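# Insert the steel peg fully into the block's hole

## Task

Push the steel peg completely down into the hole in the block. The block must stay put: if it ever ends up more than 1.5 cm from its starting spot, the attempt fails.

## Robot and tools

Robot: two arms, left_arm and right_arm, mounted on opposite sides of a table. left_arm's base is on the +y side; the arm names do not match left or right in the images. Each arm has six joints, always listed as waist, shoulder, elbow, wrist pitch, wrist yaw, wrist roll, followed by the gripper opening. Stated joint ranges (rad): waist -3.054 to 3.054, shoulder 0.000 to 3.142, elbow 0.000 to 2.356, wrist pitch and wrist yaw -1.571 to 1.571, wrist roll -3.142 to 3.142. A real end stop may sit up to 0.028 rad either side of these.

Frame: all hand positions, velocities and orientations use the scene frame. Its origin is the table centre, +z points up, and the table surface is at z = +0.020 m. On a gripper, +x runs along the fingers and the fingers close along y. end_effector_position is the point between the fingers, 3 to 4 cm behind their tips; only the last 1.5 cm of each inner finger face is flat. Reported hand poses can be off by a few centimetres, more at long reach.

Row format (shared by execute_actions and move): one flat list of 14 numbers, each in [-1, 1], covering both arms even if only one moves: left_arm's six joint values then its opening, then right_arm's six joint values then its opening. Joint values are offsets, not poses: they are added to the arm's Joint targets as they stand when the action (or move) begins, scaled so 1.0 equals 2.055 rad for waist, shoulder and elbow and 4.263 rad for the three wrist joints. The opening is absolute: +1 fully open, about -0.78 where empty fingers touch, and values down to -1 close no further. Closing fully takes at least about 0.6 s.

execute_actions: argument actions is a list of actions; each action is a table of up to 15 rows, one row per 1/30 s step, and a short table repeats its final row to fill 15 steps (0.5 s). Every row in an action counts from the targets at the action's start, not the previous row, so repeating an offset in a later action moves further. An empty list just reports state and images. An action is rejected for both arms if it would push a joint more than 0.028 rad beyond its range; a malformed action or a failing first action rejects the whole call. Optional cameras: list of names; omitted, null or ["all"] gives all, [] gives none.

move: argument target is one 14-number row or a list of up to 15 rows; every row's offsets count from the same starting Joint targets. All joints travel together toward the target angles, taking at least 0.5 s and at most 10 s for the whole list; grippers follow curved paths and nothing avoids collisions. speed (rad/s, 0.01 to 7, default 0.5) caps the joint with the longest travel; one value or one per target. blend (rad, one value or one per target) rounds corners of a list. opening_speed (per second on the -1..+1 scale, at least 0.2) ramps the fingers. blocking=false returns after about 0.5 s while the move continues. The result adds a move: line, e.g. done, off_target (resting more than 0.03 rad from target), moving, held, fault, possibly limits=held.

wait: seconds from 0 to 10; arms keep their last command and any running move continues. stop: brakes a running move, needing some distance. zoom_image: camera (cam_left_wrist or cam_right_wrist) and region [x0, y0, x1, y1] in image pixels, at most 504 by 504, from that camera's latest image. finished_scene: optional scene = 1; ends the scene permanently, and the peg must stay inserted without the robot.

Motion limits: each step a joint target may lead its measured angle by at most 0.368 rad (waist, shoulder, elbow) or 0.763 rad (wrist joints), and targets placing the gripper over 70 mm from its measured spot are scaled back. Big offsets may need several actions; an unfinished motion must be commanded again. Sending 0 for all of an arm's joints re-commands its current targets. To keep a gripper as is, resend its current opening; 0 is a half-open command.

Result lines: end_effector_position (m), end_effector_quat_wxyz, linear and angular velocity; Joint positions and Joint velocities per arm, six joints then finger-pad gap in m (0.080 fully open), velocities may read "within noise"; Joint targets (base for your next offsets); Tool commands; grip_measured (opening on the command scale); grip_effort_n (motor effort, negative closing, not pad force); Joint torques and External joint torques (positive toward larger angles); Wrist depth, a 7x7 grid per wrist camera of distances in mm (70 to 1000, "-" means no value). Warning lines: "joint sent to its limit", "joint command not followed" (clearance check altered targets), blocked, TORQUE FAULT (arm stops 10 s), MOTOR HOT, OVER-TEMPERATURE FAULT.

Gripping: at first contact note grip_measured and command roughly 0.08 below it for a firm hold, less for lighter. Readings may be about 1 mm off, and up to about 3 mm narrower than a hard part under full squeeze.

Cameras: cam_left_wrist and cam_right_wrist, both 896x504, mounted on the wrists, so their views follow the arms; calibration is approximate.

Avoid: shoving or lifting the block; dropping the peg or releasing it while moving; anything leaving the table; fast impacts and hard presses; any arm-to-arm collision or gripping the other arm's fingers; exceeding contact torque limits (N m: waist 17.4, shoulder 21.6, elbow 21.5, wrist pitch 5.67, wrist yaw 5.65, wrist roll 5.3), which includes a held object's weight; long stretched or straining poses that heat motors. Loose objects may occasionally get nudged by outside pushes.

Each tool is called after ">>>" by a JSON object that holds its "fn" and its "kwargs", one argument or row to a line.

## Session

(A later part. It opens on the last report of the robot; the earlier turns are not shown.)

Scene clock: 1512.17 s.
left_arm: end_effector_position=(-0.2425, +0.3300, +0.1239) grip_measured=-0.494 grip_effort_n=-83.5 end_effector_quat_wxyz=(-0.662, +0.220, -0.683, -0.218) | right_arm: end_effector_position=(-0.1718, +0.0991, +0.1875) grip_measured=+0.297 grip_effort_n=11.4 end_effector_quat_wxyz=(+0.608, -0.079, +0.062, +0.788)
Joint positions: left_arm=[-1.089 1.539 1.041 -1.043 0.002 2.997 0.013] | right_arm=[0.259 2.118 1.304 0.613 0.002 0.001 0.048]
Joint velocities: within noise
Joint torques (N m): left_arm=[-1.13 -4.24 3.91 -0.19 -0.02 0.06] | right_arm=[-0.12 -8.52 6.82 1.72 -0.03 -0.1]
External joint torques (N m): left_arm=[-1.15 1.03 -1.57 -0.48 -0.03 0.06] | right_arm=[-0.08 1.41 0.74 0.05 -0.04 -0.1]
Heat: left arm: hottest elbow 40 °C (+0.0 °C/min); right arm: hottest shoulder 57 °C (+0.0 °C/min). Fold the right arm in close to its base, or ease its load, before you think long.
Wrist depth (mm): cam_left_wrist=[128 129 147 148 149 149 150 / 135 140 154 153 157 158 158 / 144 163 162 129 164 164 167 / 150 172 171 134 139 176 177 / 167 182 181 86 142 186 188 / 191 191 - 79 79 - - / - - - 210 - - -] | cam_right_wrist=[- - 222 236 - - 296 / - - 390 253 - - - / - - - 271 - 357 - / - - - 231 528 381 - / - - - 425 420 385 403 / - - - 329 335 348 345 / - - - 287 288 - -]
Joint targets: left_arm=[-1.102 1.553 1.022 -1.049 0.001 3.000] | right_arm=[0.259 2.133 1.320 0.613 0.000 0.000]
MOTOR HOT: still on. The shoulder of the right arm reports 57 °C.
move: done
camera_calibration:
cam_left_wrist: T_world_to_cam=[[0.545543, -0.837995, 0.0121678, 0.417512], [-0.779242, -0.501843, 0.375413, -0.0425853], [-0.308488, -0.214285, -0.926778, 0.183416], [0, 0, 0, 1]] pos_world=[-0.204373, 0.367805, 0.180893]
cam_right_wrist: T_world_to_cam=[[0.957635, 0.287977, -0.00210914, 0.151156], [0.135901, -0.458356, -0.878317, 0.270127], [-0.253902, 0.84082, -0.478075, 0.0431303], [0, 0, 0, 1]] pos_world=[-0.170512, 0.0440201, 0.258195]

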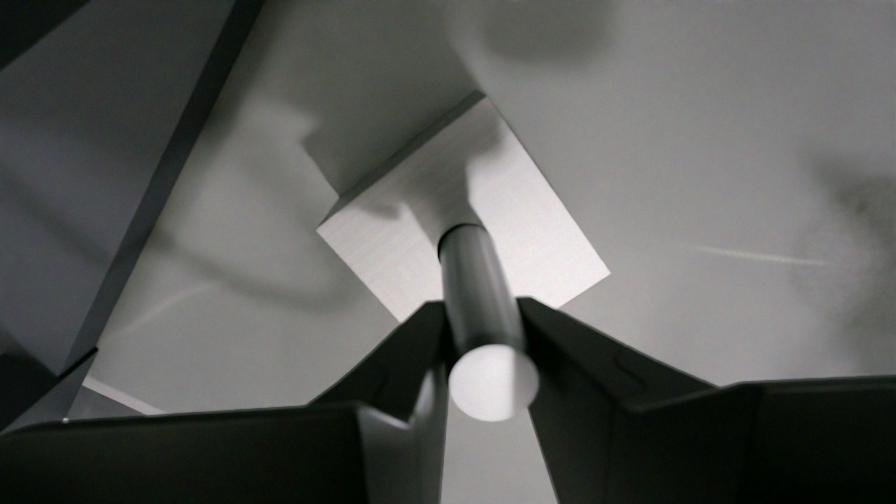

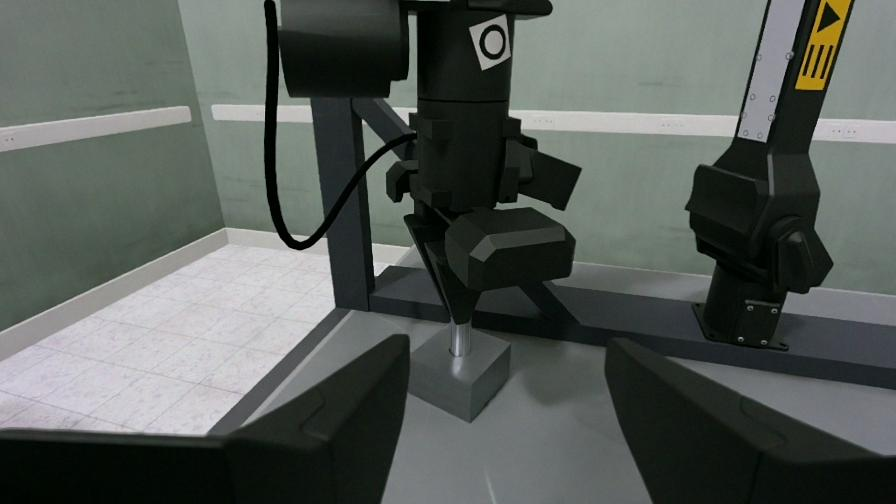

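>>> {"fn": "move", "kwargs": {
  "target": [0, 0.00174, -0.00551, 0.0044, 0, 0, -0.6, 0, 0, 0, 0, 0, 0, 0.3],
  "speed": 0.05,
  "cameras": ["cam_left_wrist", "cam_right_wrist"]
}}

>>> {"fn": "zoom_image", "kwargs": {
  "camera": "cam_right_wrist",
  "region": [444, 338, 474, 368]
}}

>>> {"fn": "zoom_image", "kwargs": {
  "camera": "cam_left_wrist",
  "region": [435, 205, 495, 265]
}}

Scene clock: 1516.50 s.
left_arm: end_effector_position=(-0.2426, +0.3299, +0.1199) grip_measured=-0.494 grip_effort_n=-83.5 end_effector_quat_wxyz=(-0.661, +0.220, -0.683, -0.218) | right_arm: end_effector_position=(-0.1718, +0.0991, +0.1875) grip_measured=+0.297 grip_effort_n=11.4 end_effector_quat_wxyz=(+0.608, -0.079, +0.062, +0.788)
Joint positions: left_arm=[-1.089 1.543 1.028 -1.025 0.002 2.997 0.013] | right_arm=[0.259 2.118 1.304 0.613 0.002 0.001 0.048]
Joint velocities: within noise
Joint torques (N m): left_arm=[-1.03 -4.19 4.15 -0.15 -0.08 0.14] | right_arm=[0.24 -8.65 6.65 1.7 -0.05 -0.11]
External joint torques (N m): left_arm=[-1.02 1.11 -1.37 -0.45 -0.1 0.14] | right_arm=[0.25 1.43 0.47 -0.01 -0.05 -0.12]
Heat: left arm: hottest elbow 40 °C (+0.0 °C/min); right arm: hottest shoulder 57 °C (+0.0 °C/min). Fold the right arm in close to its base, or ease its load, before you think long.
Wrist depth (mm): cam_left_wrist=[123 126 143 144 145 146 146 / - 140 151 149 153 153 154 / 139 158 158 125 160 161 163 / 146 168 165 130 135 172 172 / 167 178 177 86 138 181 183 / 186 187 - 79 79 - - / - - - 206 - - -] | cam_right_wrist=[- - 222 236 - - 296 / - - 395 254 - - - / - - - 271 - 356 - / - - - 240 570 381 - / - - - 421 420 385 402 / - - - 327 335 348 345 / - - - 287 287 - -]
Joint targets: left_arm=[-1.102 1.556 1.011 -1.030 0.001 3.000] | right_arm=[0.259 2.133 1.320 0.613 0.000 0.000]
MOTOR HOT: still on. The shoulder of the right arm reports 57 °C.
move: done
camera_calibration:
cam_left_wrist: T_world_to_cam=[[0.545555, -0.837988, 0.0120304, 0.417558], [-0.778842, -0.501644, 0.376509, -0.0413635], [-0.309475, -0.214776, -0.926335, 0.179463], [0, 0, 0, 1]] pos_world=[-0.204477, 0.367703, 0.176793]
cam_right_wrist: T_world_to_cam=[[0.957635, 0.287977, -0.00210914, 0.151156], [0.135901, -0.458356, -0.878317, 0.270127], [-0.253902, 0.84082, -0.478075, 0.0431303], [0, 0, 0, 1]] pos_world=[-0.170512, 0.0440201, 0.258195]

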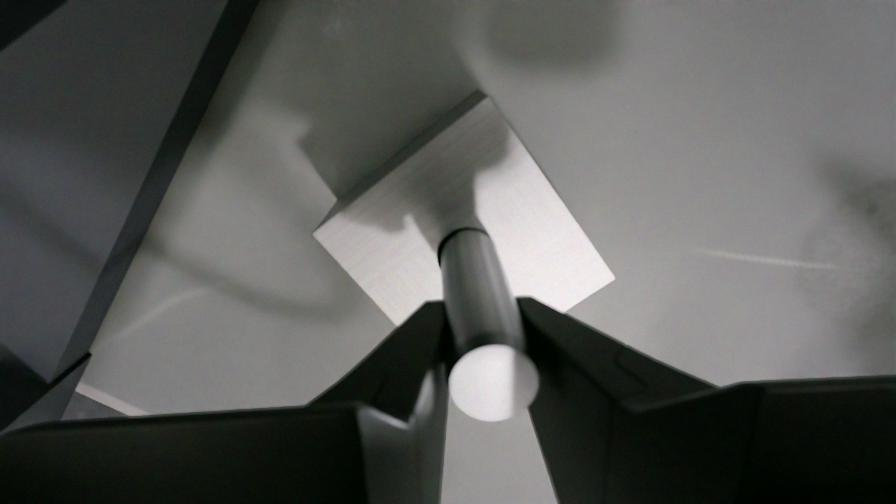

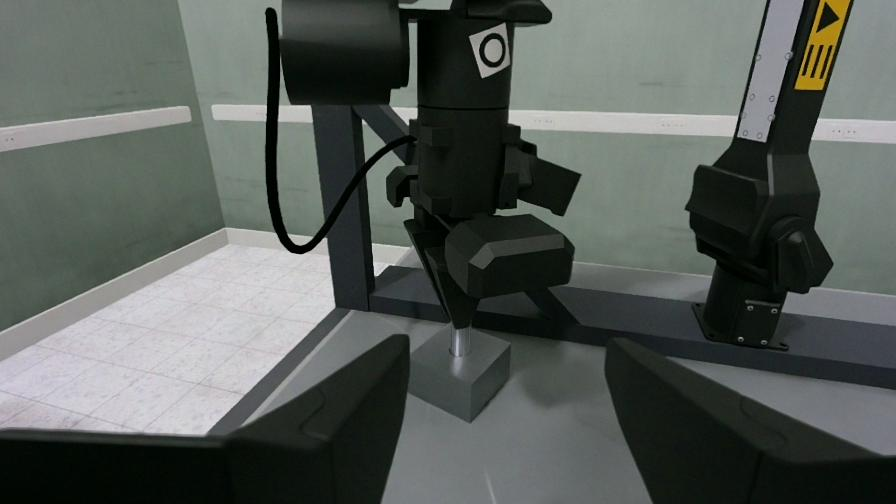

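Scaled by 16.800 from the camera's 896x504 image, which has a finer 1280x720 frame.

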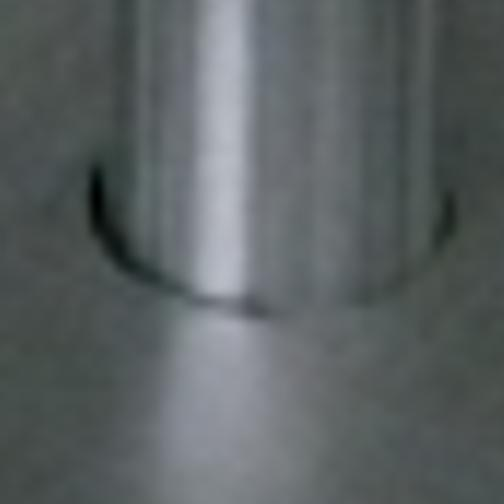

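Scaled by 8.400 from the camera's 896x504 image, which has a finer 1280x720 frame.

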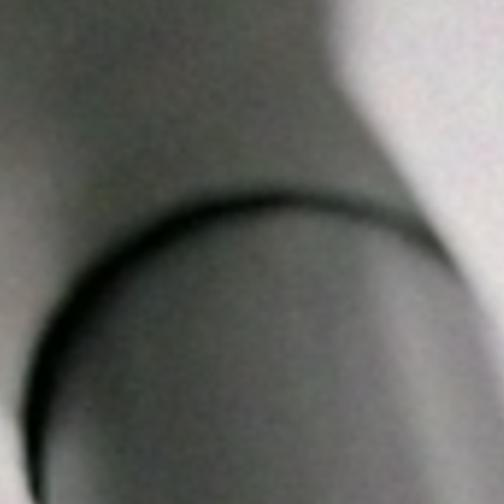

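>>> {"fn": "move", "kwargs": {
  "target": [0, 0.0026, -0.00827, 0.0055, 0, 0, -0.6, 0, 0, 0, 0, 0, 0, 0.3],
  "speed": 0.06,
  "cameras": ["cam_left_wrist", "cam_right_wrist"]
}}

>>> {"fn": "zoom_image", "kwargs": {
  "camera": "cam_right_wrist",
  "region": [444, 338, 474, 368]
}}

Scene clock: 1521.07 s.
left_arm: end_effector_position=(-0.2428, +0.3298, +0.1148) grip_measured=-0.494 grip_effort_n=-83.5 end_effector_quat_wxyz=(-0.661, +0.221, -0.684, -0.218) | right_arm: end_effector_position=(-0.1718, +0.0991, +0.1875) grip_measured=+0.297 grip_effort_n=10.9 end_effector_quat_wxyz=(+0.608, -0.079, +0.062, +0.788)
Joint positions: left_arm=[-1.089 1.548 1.012 -1.002 0.002 2.997 0.013] | right_arm=[0.259 2.118 1.304 0.613 0.002 0.001 0.048]
Joint velocities: within noise
Joint torques (N m): left_arm=[-1.27 -4.15 4.08 -0.08 -0.05 0.11] | right_arm=[-0.22 -8.77 6.88 1.72 -0.05 -0.05]
External joint torques (N m): left_arm=[-1.27 1.14 -1.36 -0.36 -0.06 0.11] | right_arm=[-0.19 1.17 0.78 0.04 -0.05 -0.05]
Heat: left arm: hottest shoulder 40 °C (+1.0 °C/min); right arm: hottest shoulder 57 °C (+0.0 °C/min). Fold the right arm in close to its base, or ease its load, before you think long.
Wrist depth (mm): cam_left_wrist=[120 123 139 139 140 141 142 / - 140 147 144 148 148 149 / 133 152 153 121 154 157 158 / 142 162 159 124 129 166 167 / 167 172 171 86 132 176 178 / 181 181 - 79 79 - - / - - - 199 - - -] | cam_right_wrist=[- - 224 239 - - 298 / - - 246 252 - - - / - - - 271 - 359 - / - - - 272 571 383 - / - - - 362 413 383 404 / - - - 329 335 347 347 / - - - 288 287 - -]
Joint targets: left_arm=[-1.102 1.561 0.994 -1.006 0.001 3.000] | right_arm=[0.259 2.133 1.320 0.613 0.000 0.000]
MOTOR HOT: still on. The shoulder of the right arm reports 57 °C.
move: done
camera_calibration:
cam_left_wrist: T_world_to_cam=[[0.54559, -0.837968, 0.0118645, 0.417704], [-0.778218, -0.501332, 0.378209, -0.0397688], [-0.310979, -0.21558, -0.925644, 0.174482], [0, 0, 0, 1]] pos_world=[-0.204583, 0.3677, 0.171594]
cam_right_wrist: T_world_to_cam=[[0.957635, 0.287977, -0.00210914, 0.151156], [0.135901, -0.458356, -0.878317, 0.270127], [-0.253902, 0.84082, -0.478075, 0.0431303], [0, 0, 0, 1]] pos_world=[-0.170512, 0.0440201, 0.258195]

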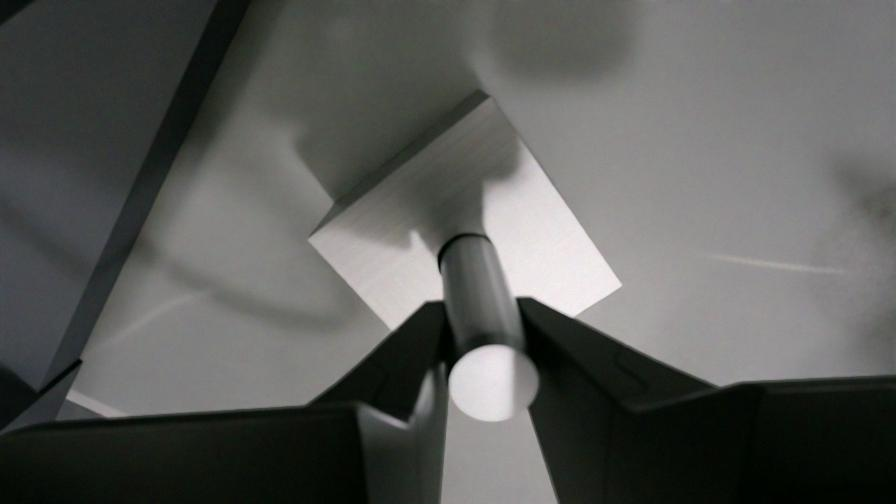

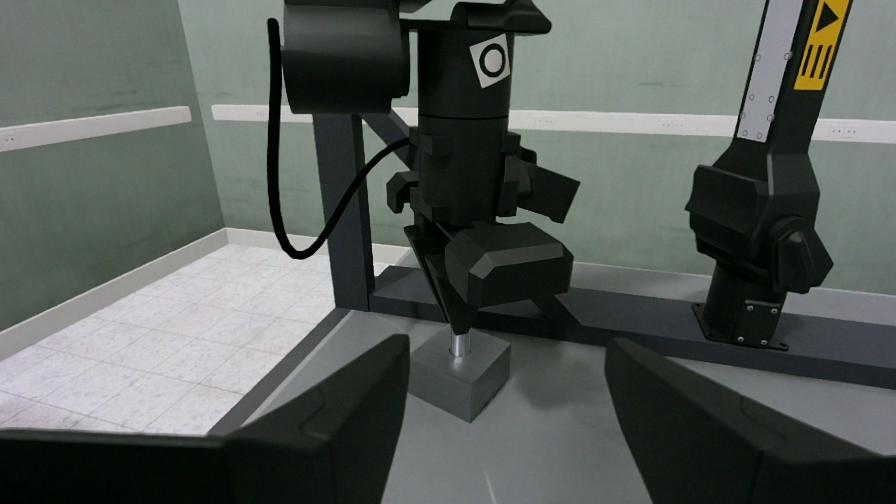

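Scaled by 16.800 from the camera's 896x504 image, which has a finer 1280x720 frame.

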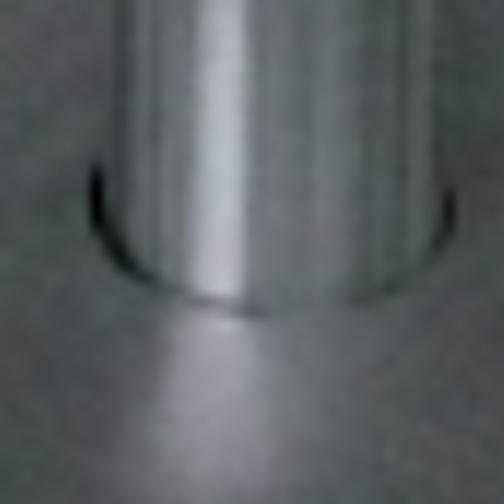

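>>> {"fn": "move", "kwargs": {
  "target": [0, 0.0026, -0.00827, 0.0055, 0, 0, -0.6, 0, 0, 0, 0, 0, 0, 0.3],
  "speed": 0.06,
  "cameras": ["cam_left_wrist", "cam_right_wrist"]
}}

>>> {"fn": "zoom_image", "kwargs": {
  "camera": "cam_right_wrist",
  "region": [444, 338, 474, 368]
}}

Scene clock: 1524.40 s.
left_arm: end_effector_position=(-0.2429, +0.3298, +0.1097) grip_measured=-0.494 grip_effort_n=-83.5 end_effector_quat_wxyz=(-0.660, +0.221, -0.684, -0.218) | right_arm: end_effector_position=(-0.1718, +0.0991, +0.1875) grip_measured=+0.297 grip_effort_n=11.4 end_effector_quat_wxyz=(+0.608, -0.079, +0.062, +0.788)
Joint positions: left_arm=[-1.089 1.553 0.995 -0.978 0.002 2.997 0.013] | right_arm=[0.259 2.118 1.304 0.613 0.002 0.001 0.048]
Joint velocities: within noise
Joint torques (N m): left_arm=[-1.22 -4.03 3.5 -0.08 0.04 0.14] | right_arm=[-0.12 -9 6.88 1.74 0 -0.04]
External joint torques (N m): left_arm=[-1.24 1.28 -1.93 -0.38 0.04 0.14] | right_arm=[-0.08 0.78 0.91 0.1 0 -0.04]
Heat: left arm: hottest shoulder 40 °C (+1.0 °C/min); right arm: hottest shoulder 57 °C (+0.0 °C/min). Fold the right arm in close to its base, or ease its load, before you think long.
Wrist depth (mm): cam_left_wrist=[115 120 134 135 136 136 137 / 121 138 142 139 143 143 144 / 127 147 149 116 149 152 152 / 140 157 153 120 124 161 162 / 160 167 166 86 95 171 172 / - 175 - 79 79 - - / - - - 193 - - -] | cam_right_wrist=[- - 227 239 - - 298 / - - 239 253 - - - / - - - 271 - 356 - / - - - 275 567 383 - / - - - 343 414 384 402 / - - - 329 333 348 346 / - - - 286 288 - -]
Joint targets: left_arm=[-1.102 1.567 0.977 -0.983 0.001 3.000] | right_arm=[0.259 2.133 1.320 0.613 0.000 0.000]
MOTOR HOT: still on. The shoulder of the right arm reports 57 °C.
move: done
camera_calibration:
cam_left_wrist: T_world_to_cam=[[0.545647, -0.837935, 0.011628, 0.417805], [-0.777539, -0.501045, 0.379982, -0.0380704], [-0.312574, -0.216377, -0.924921, 0.169513], [0, 0, 0, 1]] pos_world=[-0.20459, 0.367697, 0.166394]
cam_right_wrist: T_world_to_cam=[[0.957635, 0.287977, -0.00210914, 0.151156], [0.135901, -0.458356, -0.878317, 0.270127], [-0.253902, 0.84082, -0.478075, 0.0431303], [0, 0, 0, 1]] pos_world=[-0.170512, 0.0440201, 0.258195]

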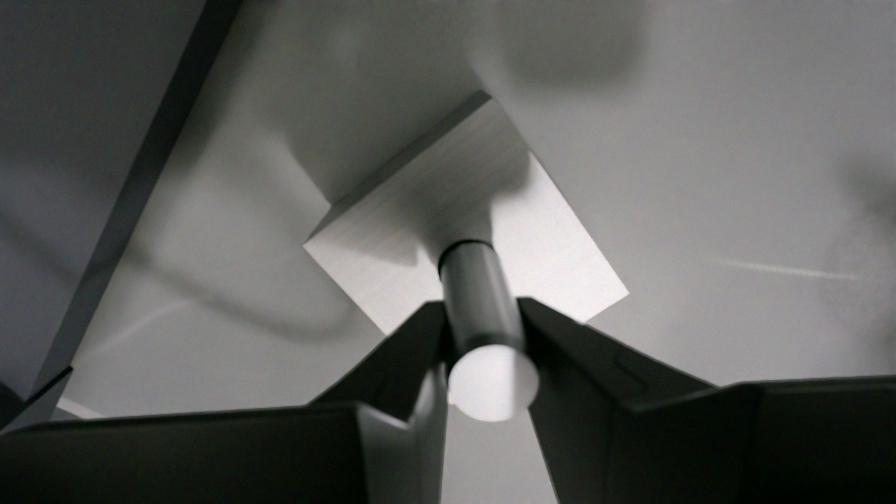

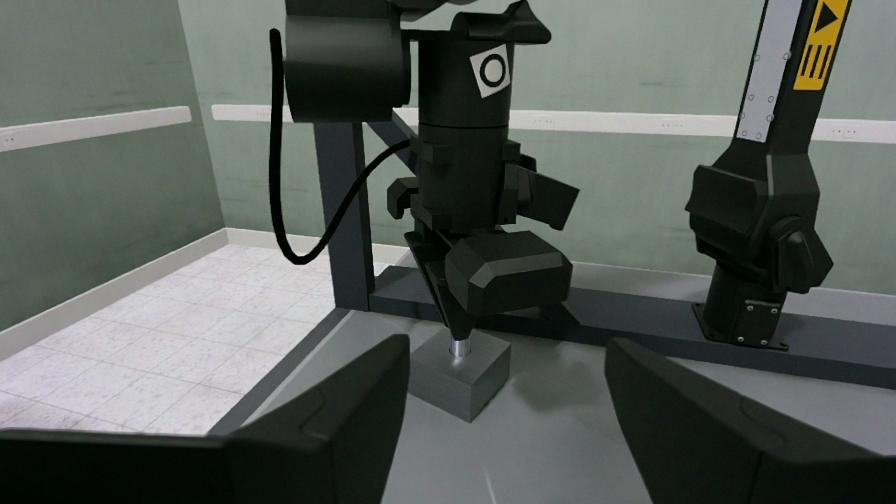

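Scaled by 16.800 from the camera's 896x504 image, which has a finer 1280x720 frame.

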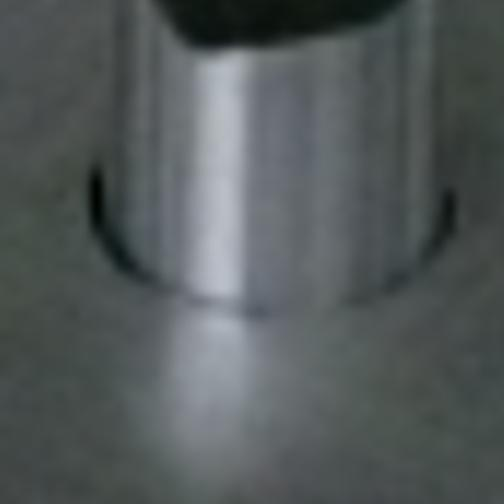

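>>> {"fn": "move", "kwargs": {
  "target": [0, 0.00174, -0.00551, 0.0042, 0, 0, -0.6, 0, 0, 0, 0, 0, 0, 0.3],
  "speed": 0.05,
  "cameras": ["cam_left_wrist", "cam_right_wrist"]
}}

>>> {"fn": "zoom_image", "kwargs": {
  "camera": "cam_right_wrist",
  "region": [434, 328, 484, 378]
}}

Scene clock: 1528.10 s.
left_arm: end_effector_position=(-0.2429, +0.3298, +0.1061) grip_measured=-0.494 grip_effort_n=-83.5 end_effector_quat_wxyz=(-0.659, +0.221, -0.685, -0.218) | right_arm: end_effector_position=(-0.1718, +0.0991, +0.1875) grip_measured=+0.297 grip_effort_n=11.4 end_effector_quat_wxyz=(+0.608, -0.079, +0.062, +0.788)
Joint positions: left_arm=[-1.089 1.556 0.983 -0.962 0.002 2.997 0.013] | right_arm=[0.259 2.118 1.304 0.613 0.002 0.001 0.048]
Joint velocities: within noise
Joint torques (N m): left_arm=[-1.38 -4.22 3.99 0.03 -0.05 0.08] | right_arm=[-0.09 -8.7 6.91 1.67 -0.02 -0.04]
External joint torques (N m): left_arm=[-1.41 1.05 -1.35 -0.25 -0.06 0.08] | right_arm=[0.01 1.16 0.87 0.01 -0.03 -0.04]
Heat: left arm: hottest elbow 40 °C (+0.0 °C/min); right arm: hottest shoulder 57 °C (+0.0 °C/min). Fold the right arm in close to its base, or ease its load, before you think long.
Wrist depth (mm): cam_left_wrist=[113 116 131 131 132 133 133 / 118 136 139 136 139 140 140 / 124 145 145 111 145 148 148 / 140 153 120 116 120 157 157 / 158 163 162 86 95 167 169 / 171 171 - 79 79 - - / - - - 189 - - -] | cam_right_wrist=[- - 229 241 - - 298 / - - 235 250 - - - / - - - 272 - 359 - / - - 464 279 574 383 - / - - - 346 413 384 402 / - - - 329 336 346 346 / - - - 287 287 - -]
Joint targets: left_arm=[-1.102 1.570 0.965 -0.965 0.001 3.000] | right_arm=[0.259 2.133 1.320 0.613 0.000 0.000]
MOTOR HOT: still on. The shoulder of the right arm reports 57 °C.
move: done
camera_calibration:
cam_left_wrist: T_world_to_cam=[[0.545658, -0.837929, 0.0115576, 0.417805], [-0.777045, -0.50075, 0.381381, -0.0368273], [-0.313783, -0.217084, -0.924346, 0.16604], [0, 0, 0, 1]] pos_world=[-0.204494, 0.367694, 0.162695]
cam_right_wrist: T_world_to_cam=[[0.957635, 0.287977, -0.00210914, 0.151156], [0.135901, -0.458356, -0.878317, 0.270127], [-0.253902, 0.84082, -0.478075, 0.0431303], [0, 0, 0, 1]] pos_world=[-0.170512, 0.0440201, 0.258195]

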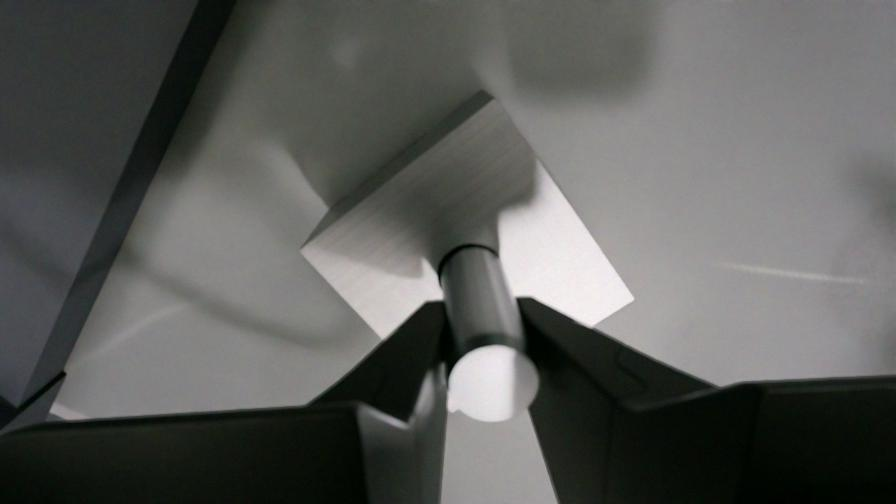

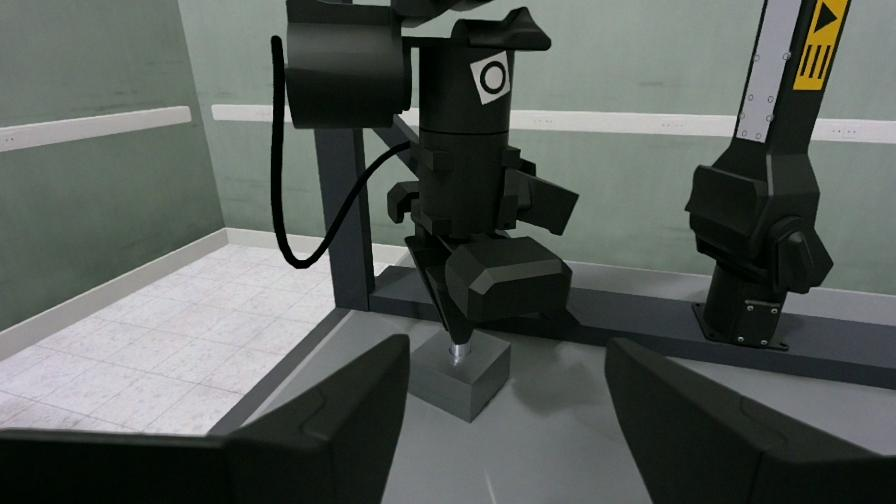

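Scaled by 10.080 from the camera's 896x504 image, which has a finer 1280x720 frame.

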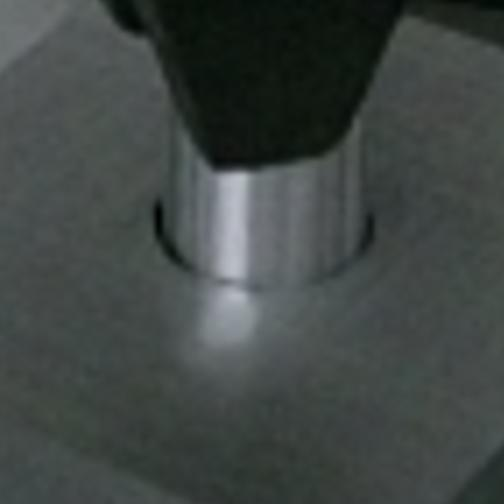

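>>> {"fn": "move", "kwargs": {
  "target": [0, 0.0013, -0.00413, 0.0032, 0, 0, -0.6, 0, 0, 0, 0, 0, 0, 0.3],
  "speed": 0.05,
  "cameras": ["cam_left_wrist", "cam_right_wrist"]
}}

>>> {"fn": "zoom_image", "kwargs": {
  "camera": "cam_right_wrist",
  "region": [434, 328, 484, 378]
}}

Scene clock: 1530.93 s.
left_arm: end_effector_position=(-0.2430, +0.3297, +0.1034) grip_measured=-0.494 grip_effort_n=-83.5 end_effector_quat_wxyz=(-0.659, +0.221, -0.685, -0.218) | right_arm: end_effector_position=(-0.1718, +0.0991, +0.1875) grip_measured=+0.297 grip_effort_n=11.4 end_effector_quat_wxyz=(+0.608, -0.079, +0.062, +0.788)
Joint positions: left_arm=[-1.089 1.559 0.975 -0.949 0.002 2.997 0.013] | right_arm=[0.259 2.118 1.304 0.613 0.002 0.001 0.048]
Joint velocities: within noise
Joint torques (N m): left_arm=[-1.11 -4.24 3.8 0.04 -0.02 0.09] | right_arm=[-0.09 -8.42 6.92 1.67 -0.04 -0.05]
External joint torques (N m): left_arm=[-1.13 1.01 -1.54 -0.26 -0.03 0.09] | right_arm=[0.03 1.62 0.77 -0.02 -0.05 -0.05]
Heat: left arm: hottest elbow 40 °C (+0.0 °C/min); right arm: hottest shoulder 57 °C (+0.0 °C/min). Fold the right arm in close to its base, or ease its load, before you think long.
Wrist depth (mm): cam_left_wrist=[- 120 128 129 129 130 131 / 116 133 135 133 137 137 138 / 123 142 141 109 143 145 146 / 140 151 117 114 117 153 155 / 156 160 159 86 105 164 165 / 168 169 - 79 79 - - / - - - 185 - - -] | cam_right_wrist=[- - 230 240 - - 297 / - - 234 251 - - - / - - 423 273 - 356 - / - - 455 278 566 383 - / - - - 344 411 384 400 / - - - 331 333 345 345 / - - - 288 287 - -]
Joint targets: left_arm=[-1.102 1.573 0.957 -0.951 0.001 3.000] | right_arm=[0.259 2.133 1.320 0.613 0.000 0.000]
MOTOR HOT: still on. The shoulder of the right arm reports 57 °C.
move: done
camera_calibration:
cam_left_wrist: T_world_to_cam=[[0.54565, -0.837935, 0.0114367, 0.417857], [-0.776524, -0.500435, 0.382851, -0.0360477], [-0.315081, -0.217784, -0.923739, 0.163437], [0, 0, 0, 1]] pos_world=[-0.2045, 0.367691, 0.159995]
cam_right_wrist: T_world_to_cam=[[0.957635, 0.287977, -0.00210914, 0.151156], [0.135901, -0.458356, -0.878317, 0.270127], [-0.253902, 0.84082, -0.478075, 0.0431303], [0, 0, 0, 1]] pos_world=[-0.170512, 0.0440201, 0.258195]

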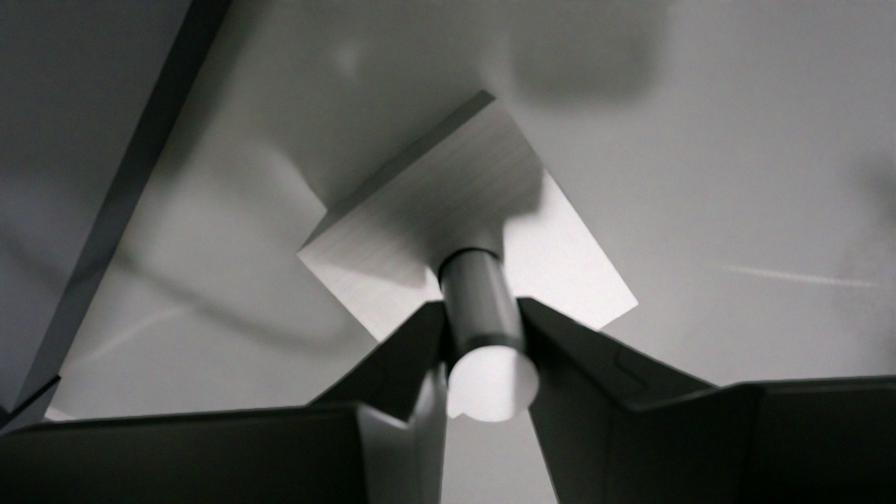

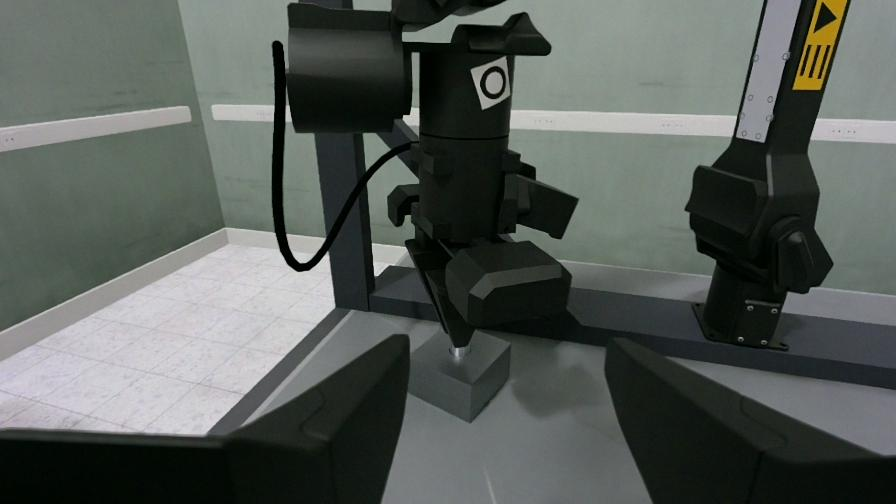

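Scaled by 10.080 from the camera's 896x504 image, which has a finer 1280x720 frame.

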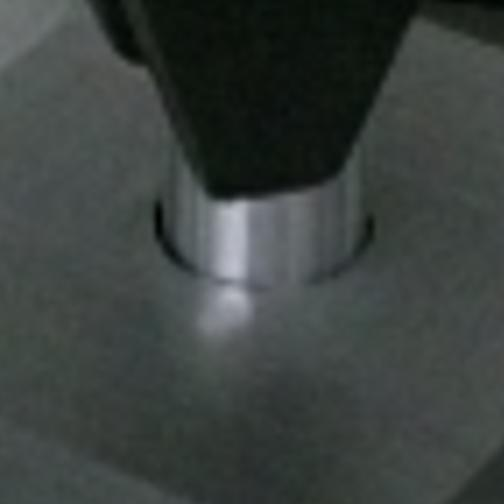

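>>> {"fn": "move", "kwargs": {
  "target": [0, 0.0013, -0.00413, 0.0032, 0, 0, -0.6, 0, 0, 0, 0, 0, 0, 0.3],
  "speed": 0.05,
  "cameras": ["cam_left_wrist", "cam_right_wrist"]
}}

>>> {"fn": "zoom_image", "kwargs": {
  "camera": "cam_right_wrist",
  "region": [434, 328, 484, 378]
}}

Scene clock: 1534.53 s.
left_arm: end_effector_position=(-0.2433, +0.3296, +0.1010) grip_measured=-0.494 grip_effort_n=-83.5 end_effector_quat_wxyz=(-0.658, +0.221, -0.686, -0.218) | right_arm: end_effector_position=(-0.1718, +0.0991, +0.1875) grip_measured=+0.297 grip_effort_n=11.4 end_effector_quat_wxyz=(+0.608, -0.079, +0.062, +0.788)
Joint positions: left_arm=[-1.089 1.561 0.967 -0.935 0.002 2.997 0.013] | right_arm=[0.259 2.118 1.304 0.613 0.002 0.001 0.048]
Joint velocities: within noise
Joint torques (N m): left_arm=[-1.05 -3.89 4.09 0.14 -0.04 0.11] | right_arm=[-0.1 -8.72 6.96 1.66 0.05 -0.07]
External joint torques (N m): left_arm=[-1.06 1.37 -1.22 -0.15 -0.05 0.11] | right_arm=[0 1.29 0.81 -0.03 0.05 -0.07]
Heat: left arm: hottest elbow 40 °C (+0.0 °C/min); right arm: hottest shoulder 57 °C (+0.0 °C/min). Fold the right arm in close to its base, or ease its load, before you think long.
Wrist depth (mm): cam_left_wrist=[- 116 126 127 127 128 128 / 113 132 133 131 134 135 135 / 122 140 139 107 141 142 143 / 140 148 113 111 114 151 152 / 159 157 156 86 105 160 162 / 165 166 - 79 79 - - / - - - 183 - - -] | cam_right_wrist=[- - 233 240 - - 298 / - - 234 251 - - - / - - 420 272 - 360 - / - - 463 281 570 380 - / - - - 329 413 388 402 / - - - 329 336 345 346 / - - - 288 287 - -]
Joint targets: left_arm=[-1.102 1.576 0.949 -0.938 0.001 3.000] | right_arm=[0.259 2.133 1.320 0.613 0.000 0.000]
MOTOR HOT: still on. The shoulder of the right arm reports 57 °C.
move: done
camera_calibration:
cam_left_wrist: T_world_to_cam=[[0.545693, -0.837911, 0.0111324, 0.417961], [-0.775482, -0.499912, 0.385638, -0.0356858], [-0.317565, -0.219073, -0.922583, 0.16073], [0, 0, 0, 1]] pos_world=[-0.20471, 0.367586, 0.157396]
cam_right_wrist: T_world_to_cam=[[0.957635, 0.287977, -0.00210914, 0.151156], [0.135901, -0.458356, -0.878317, 0.270127], [-0.253902, 0.84082, -0.478075, 0.0431303], [0, 0, 0, 1]] pos_world=[-0.170512, 0.0440201, 0.258195]

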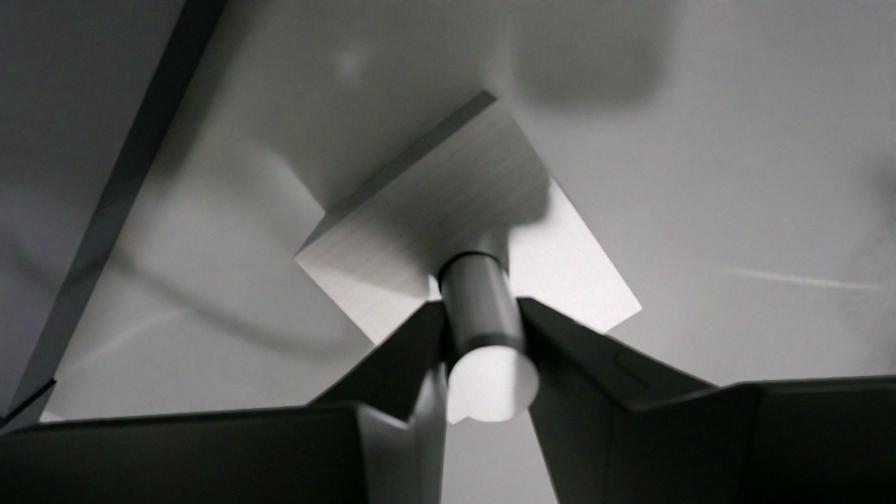

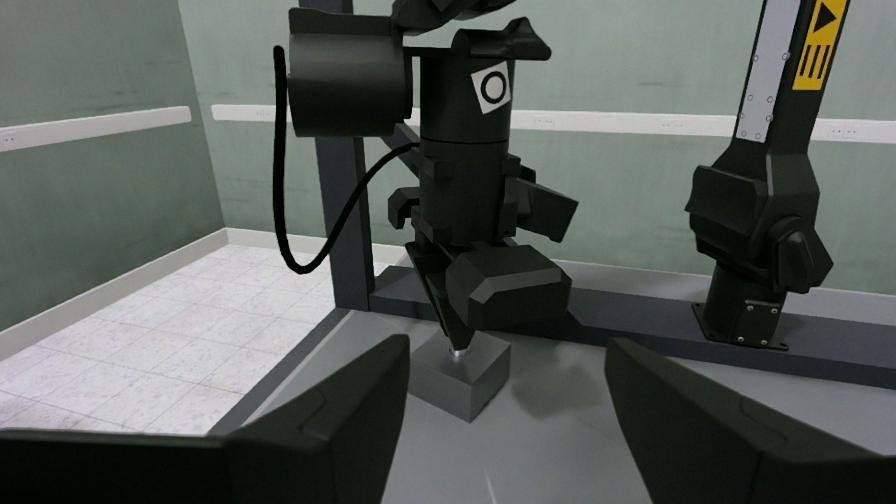

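Scaled by 10.080 from the camera's 896x504 image, which has a finer 1280x720 frame.

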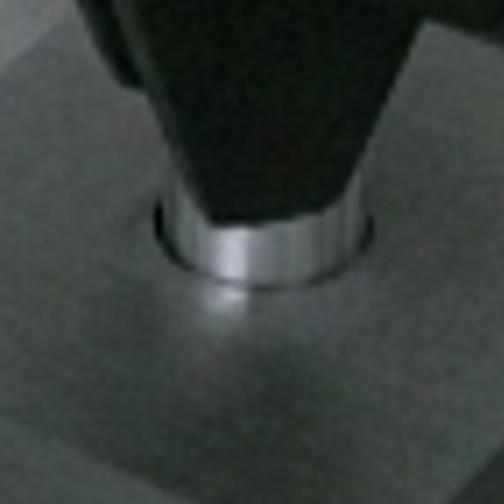

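>>> {"fn": "move", "kwargs": {
  "target": [0, 0.0015, -0.00413, 0.0024, 0, 0, -0.6, 0, 0, 0, 0, 0, 0, 0.3],
  "speed": 0.05,
  "cameras": ["cam_left_wrist", "cam_right_wrist"]
}}

>>> {"fn": "zoom_image", "kwargs": {
  "camera": "cam_right_wrist",
  "region": [434, 328, 484, 378]
}}

Scene clock: 1543.07 s.
left_arm: end_effector_position=(-0.2432, +0.3296, +0.0991) grip_measured=-0.494 grip_effort_n=-83.5 end_effector_quat_wxyz=(-0.658, +0.221, -0.687, -0.218) | right_arm: end_effector_position=(-0.1718, +0.0991, +0.1875) grip_measured=+0.297 grip_effort_n=11.4 end_effector_quat_wxyz=(+0.608, -0.079, +0.062, +0.788)
Joint positions: left_arm=[-1.089 1.563 0.96 -0.927 0.002 2.997 0.013] | right_arm=[0.259 2.118 1.304 0.613 0.002 0.001 0.048]
Joint velocities: within noise
Joint torques (N m): left_arm=[-1.14 -3.68 3.58 0.19 -0.02 0.1] | right_arm=[-0.08 -8.66 7.03 1.72 -0.04 -0.07]
External joint torques (N m): left_arm=[-1.13 1.61 -1.73 -0.11 -0.03 0.1] | right_arm=[-0.09 1.31 0.93 0.03 -0.04 -0.07]
Heat: left arm: hottest shoulder 40 °C (+1.0 °C/min); right arm: hottest shoulder 57 °C (+0.0 °C/min). Fold the right arm in close to its base, or ease its load, before you think long.
Wrist depth (mm): cam_left_wrist=[- 116 124 125 126 126 127 / 111 130 131 129 133 133 134 / 120 138 137 105 139 141 141 / 140 147 111 109 112 149 150 / 157 156 154 86 105 159 160 / 163 164 - 79 80 - - / - - - 181 - - -] | cam_right_wrist=[- - 234 241 - - 298 / - - 234 252 - - - / - - 424 271 - 361 - / - - 491 283 571 381 - / - - - 341 408 386 404 / - - - 327 334 349 344 / - - - 287 287 - -]
Joint targets: left_arm=[-1.102 1.579 0.940 -0.928 0.001 3.000] | right_arm=[0.259 2.133 1.320 0.613 0.000 0.000]
MOTOR HOT: still on. The shoulder of the right arm reports 57 °C.
move: done
camera_calibration:
cam_left_wrist: T_world_to_cam=[[0.545648, -0.837941, 0.0110688, 0.417969], [-0.775393, -0.49982, 0.385934, -0.0348107], [-0.317857, -0.219167, -0.92246, 0.159018], [0, 0, 0, 1]] pos_world=[-0.204511, 0.367686, 0.155496]
cam_right_wrist: T_world_to_cam=[[0.957635, 0.287977, -0.00210914, 0.151156], [0.135901, -0.458356, -0.878317, 0.270127], [-0.253902, 0.84082, -0.478075, 0.0431303], [0, 0, 0, 1]] pos_world=[-0.170512, 0.0440201, 0.258195]

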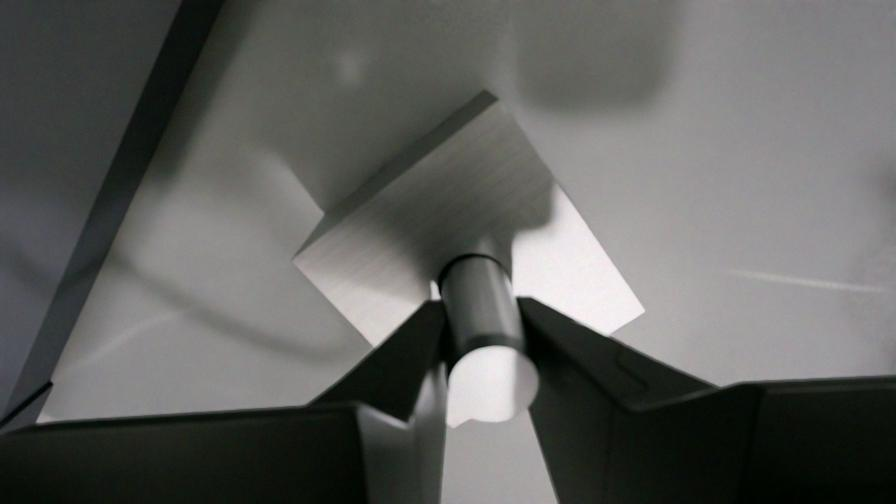

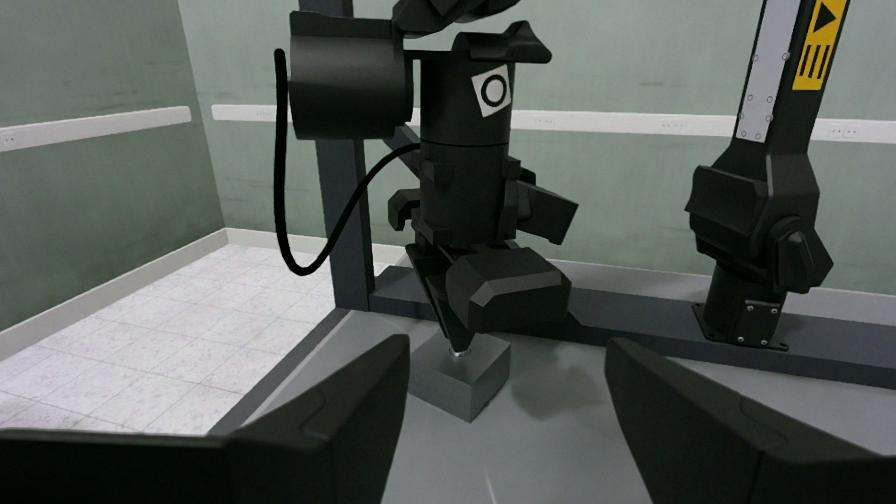

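Scaled by 10.080 from the camera's 896x504 image, which has a finer 1280x720 frame.

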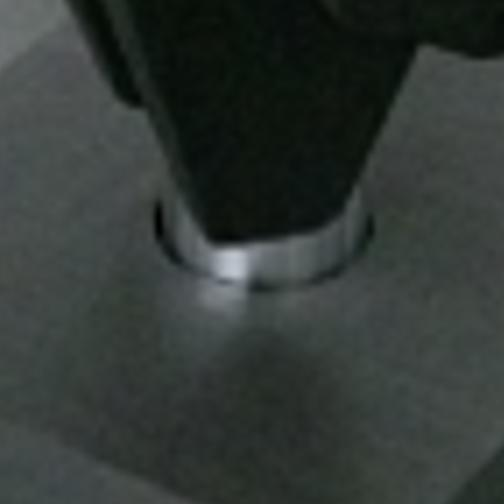

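>>> {"fn": "move", "kwargs": {
  "target": [0, 0.0012, -0.00276, 0.0016, 0, 0, -0.6, 0, 0, 0, 0, 0, 0, 0.3],
  "speed": 0.04,
  "cameras": ["cam_left_wrist", "cam_right_wrist"]
}}

>>> {"fn": "zoom_image", "kwargs": {
  "camera": "cam_right_wrist",
  "region": [434, 328, 484, 378]
}}

Scene clock: 1550.37 s.
left_arm: end_effector_position=(-0.2433, +0.3296, +0.0986) grip_measured=-0.494 grip_effort_n=-83.5 end_effector_quat_wxyz=(-0.657, +0.221, -0.687, -0.218) | right_arm: end_effector_position=(-0.1718, +0.0991, +0.1875) grip_measured=+0.297 grip_effort_n=10.9 end_effector_quat_wxyz=(+0.608, -0.079, +0.062, +0.788)
Joint positions: left_arm=[-1.089 1.563 0.959 -0.924 0.002 2.997 0.013] | right_arm=[0.259 2.118 1.304 0.613 0.002 0.001 0.048]
Joint velocities: within noise
Joint torques (N m): left_arm=[-1.53 -3.73 3 0.55 -0.06 0.1] | right_arm=[-0.15 -8.77 6.93 1.69 -0.03 -0.07]
External joint torques (N m): left_arm=[-1.54 1.59 -2.39 0.22 -0.07 0.1] | right_arm=[-0.21 1.09 0.89 0.03 -0.02 -0.08]
Heat: left arm: hottest elbow 40 °C (+0.0 °C/min); right arm: hottest shoulder 57 °C (+0.0 °C/min). Fold the right arm in close to its base, or ease its load, before you think long.
Wrist depth (mm): cam_left_wrist=[- 117 124 125 126 126 127 / 111 130 131 124 132 133 133 / 120 138 137 105 138 140 142 / 141 146 111 109 112 149 150 / 157 156 154 86 105 159 160 / 163 165 - 79 79 - - / - - - 181 - - -] | cam_right_wrist=[- - 234 241 - - 298 / - - 234 252 - - - / - - 423 272 - 358 - / - - 493 282 571 383 - / - - - 341 407 386 404 / - - - 329 334 345 347 / - - - 286 286 - -]
Joint targets: left_arm=[-1.102 1.581 0.935 -0.921 0.001 3.000] | right_arm=[0.259 2.133 1.320 0.613 0.000 0.000]
MOTOR HOT: still on. The shoulder of the right arm reports 57 °C.
move: done
camera_calibration:
cam_left_wrist: T_world_to_cam=[[0.545677, -0.837924, 0.0109843, 0.417987], [-0.774995, -0.499623, 0.386987, -0.034776], [-0.318778, -0.219683, -0.92202, 0.158489], [0, 0, 0, 1]] pos_world=[-0.204514, 0.367684, 0.154996]
cam_right_wrist: T_world_to_cam=[[0.957635, 0.287977, -0.00210914, 0.151156], [0.135901, -0.458356, -0.878317, 0.270127], [-0.253902, 0.84082, -0.478075, 0.0431303], [0, 0, 0, 1]] pos_world=[-0.170512, 0.0440201, 0.258195]

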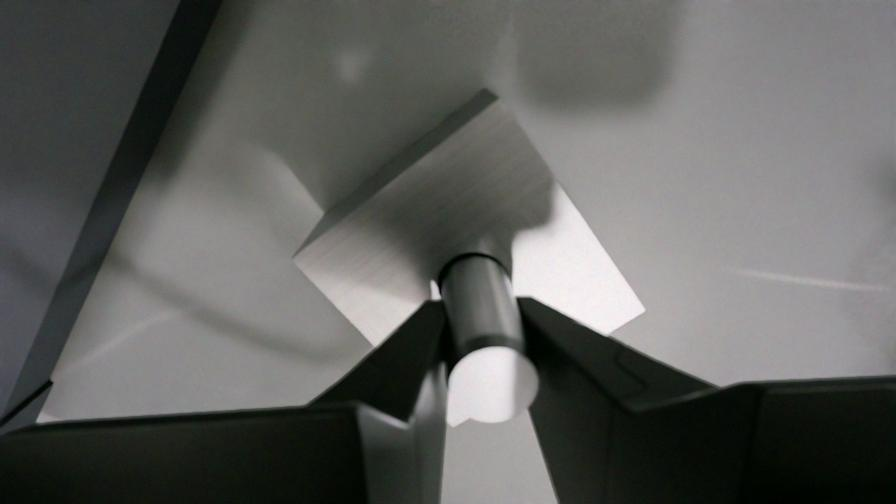

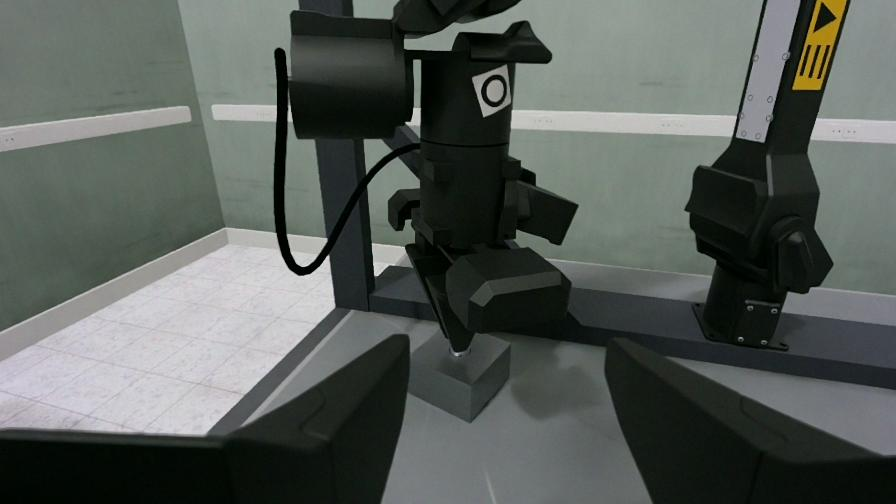

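Scaled by 10.080 from the camera's 896x504 image, which has a finer 1280x720 frame.

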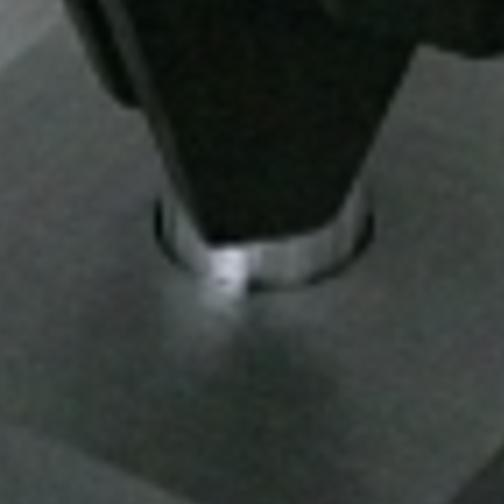

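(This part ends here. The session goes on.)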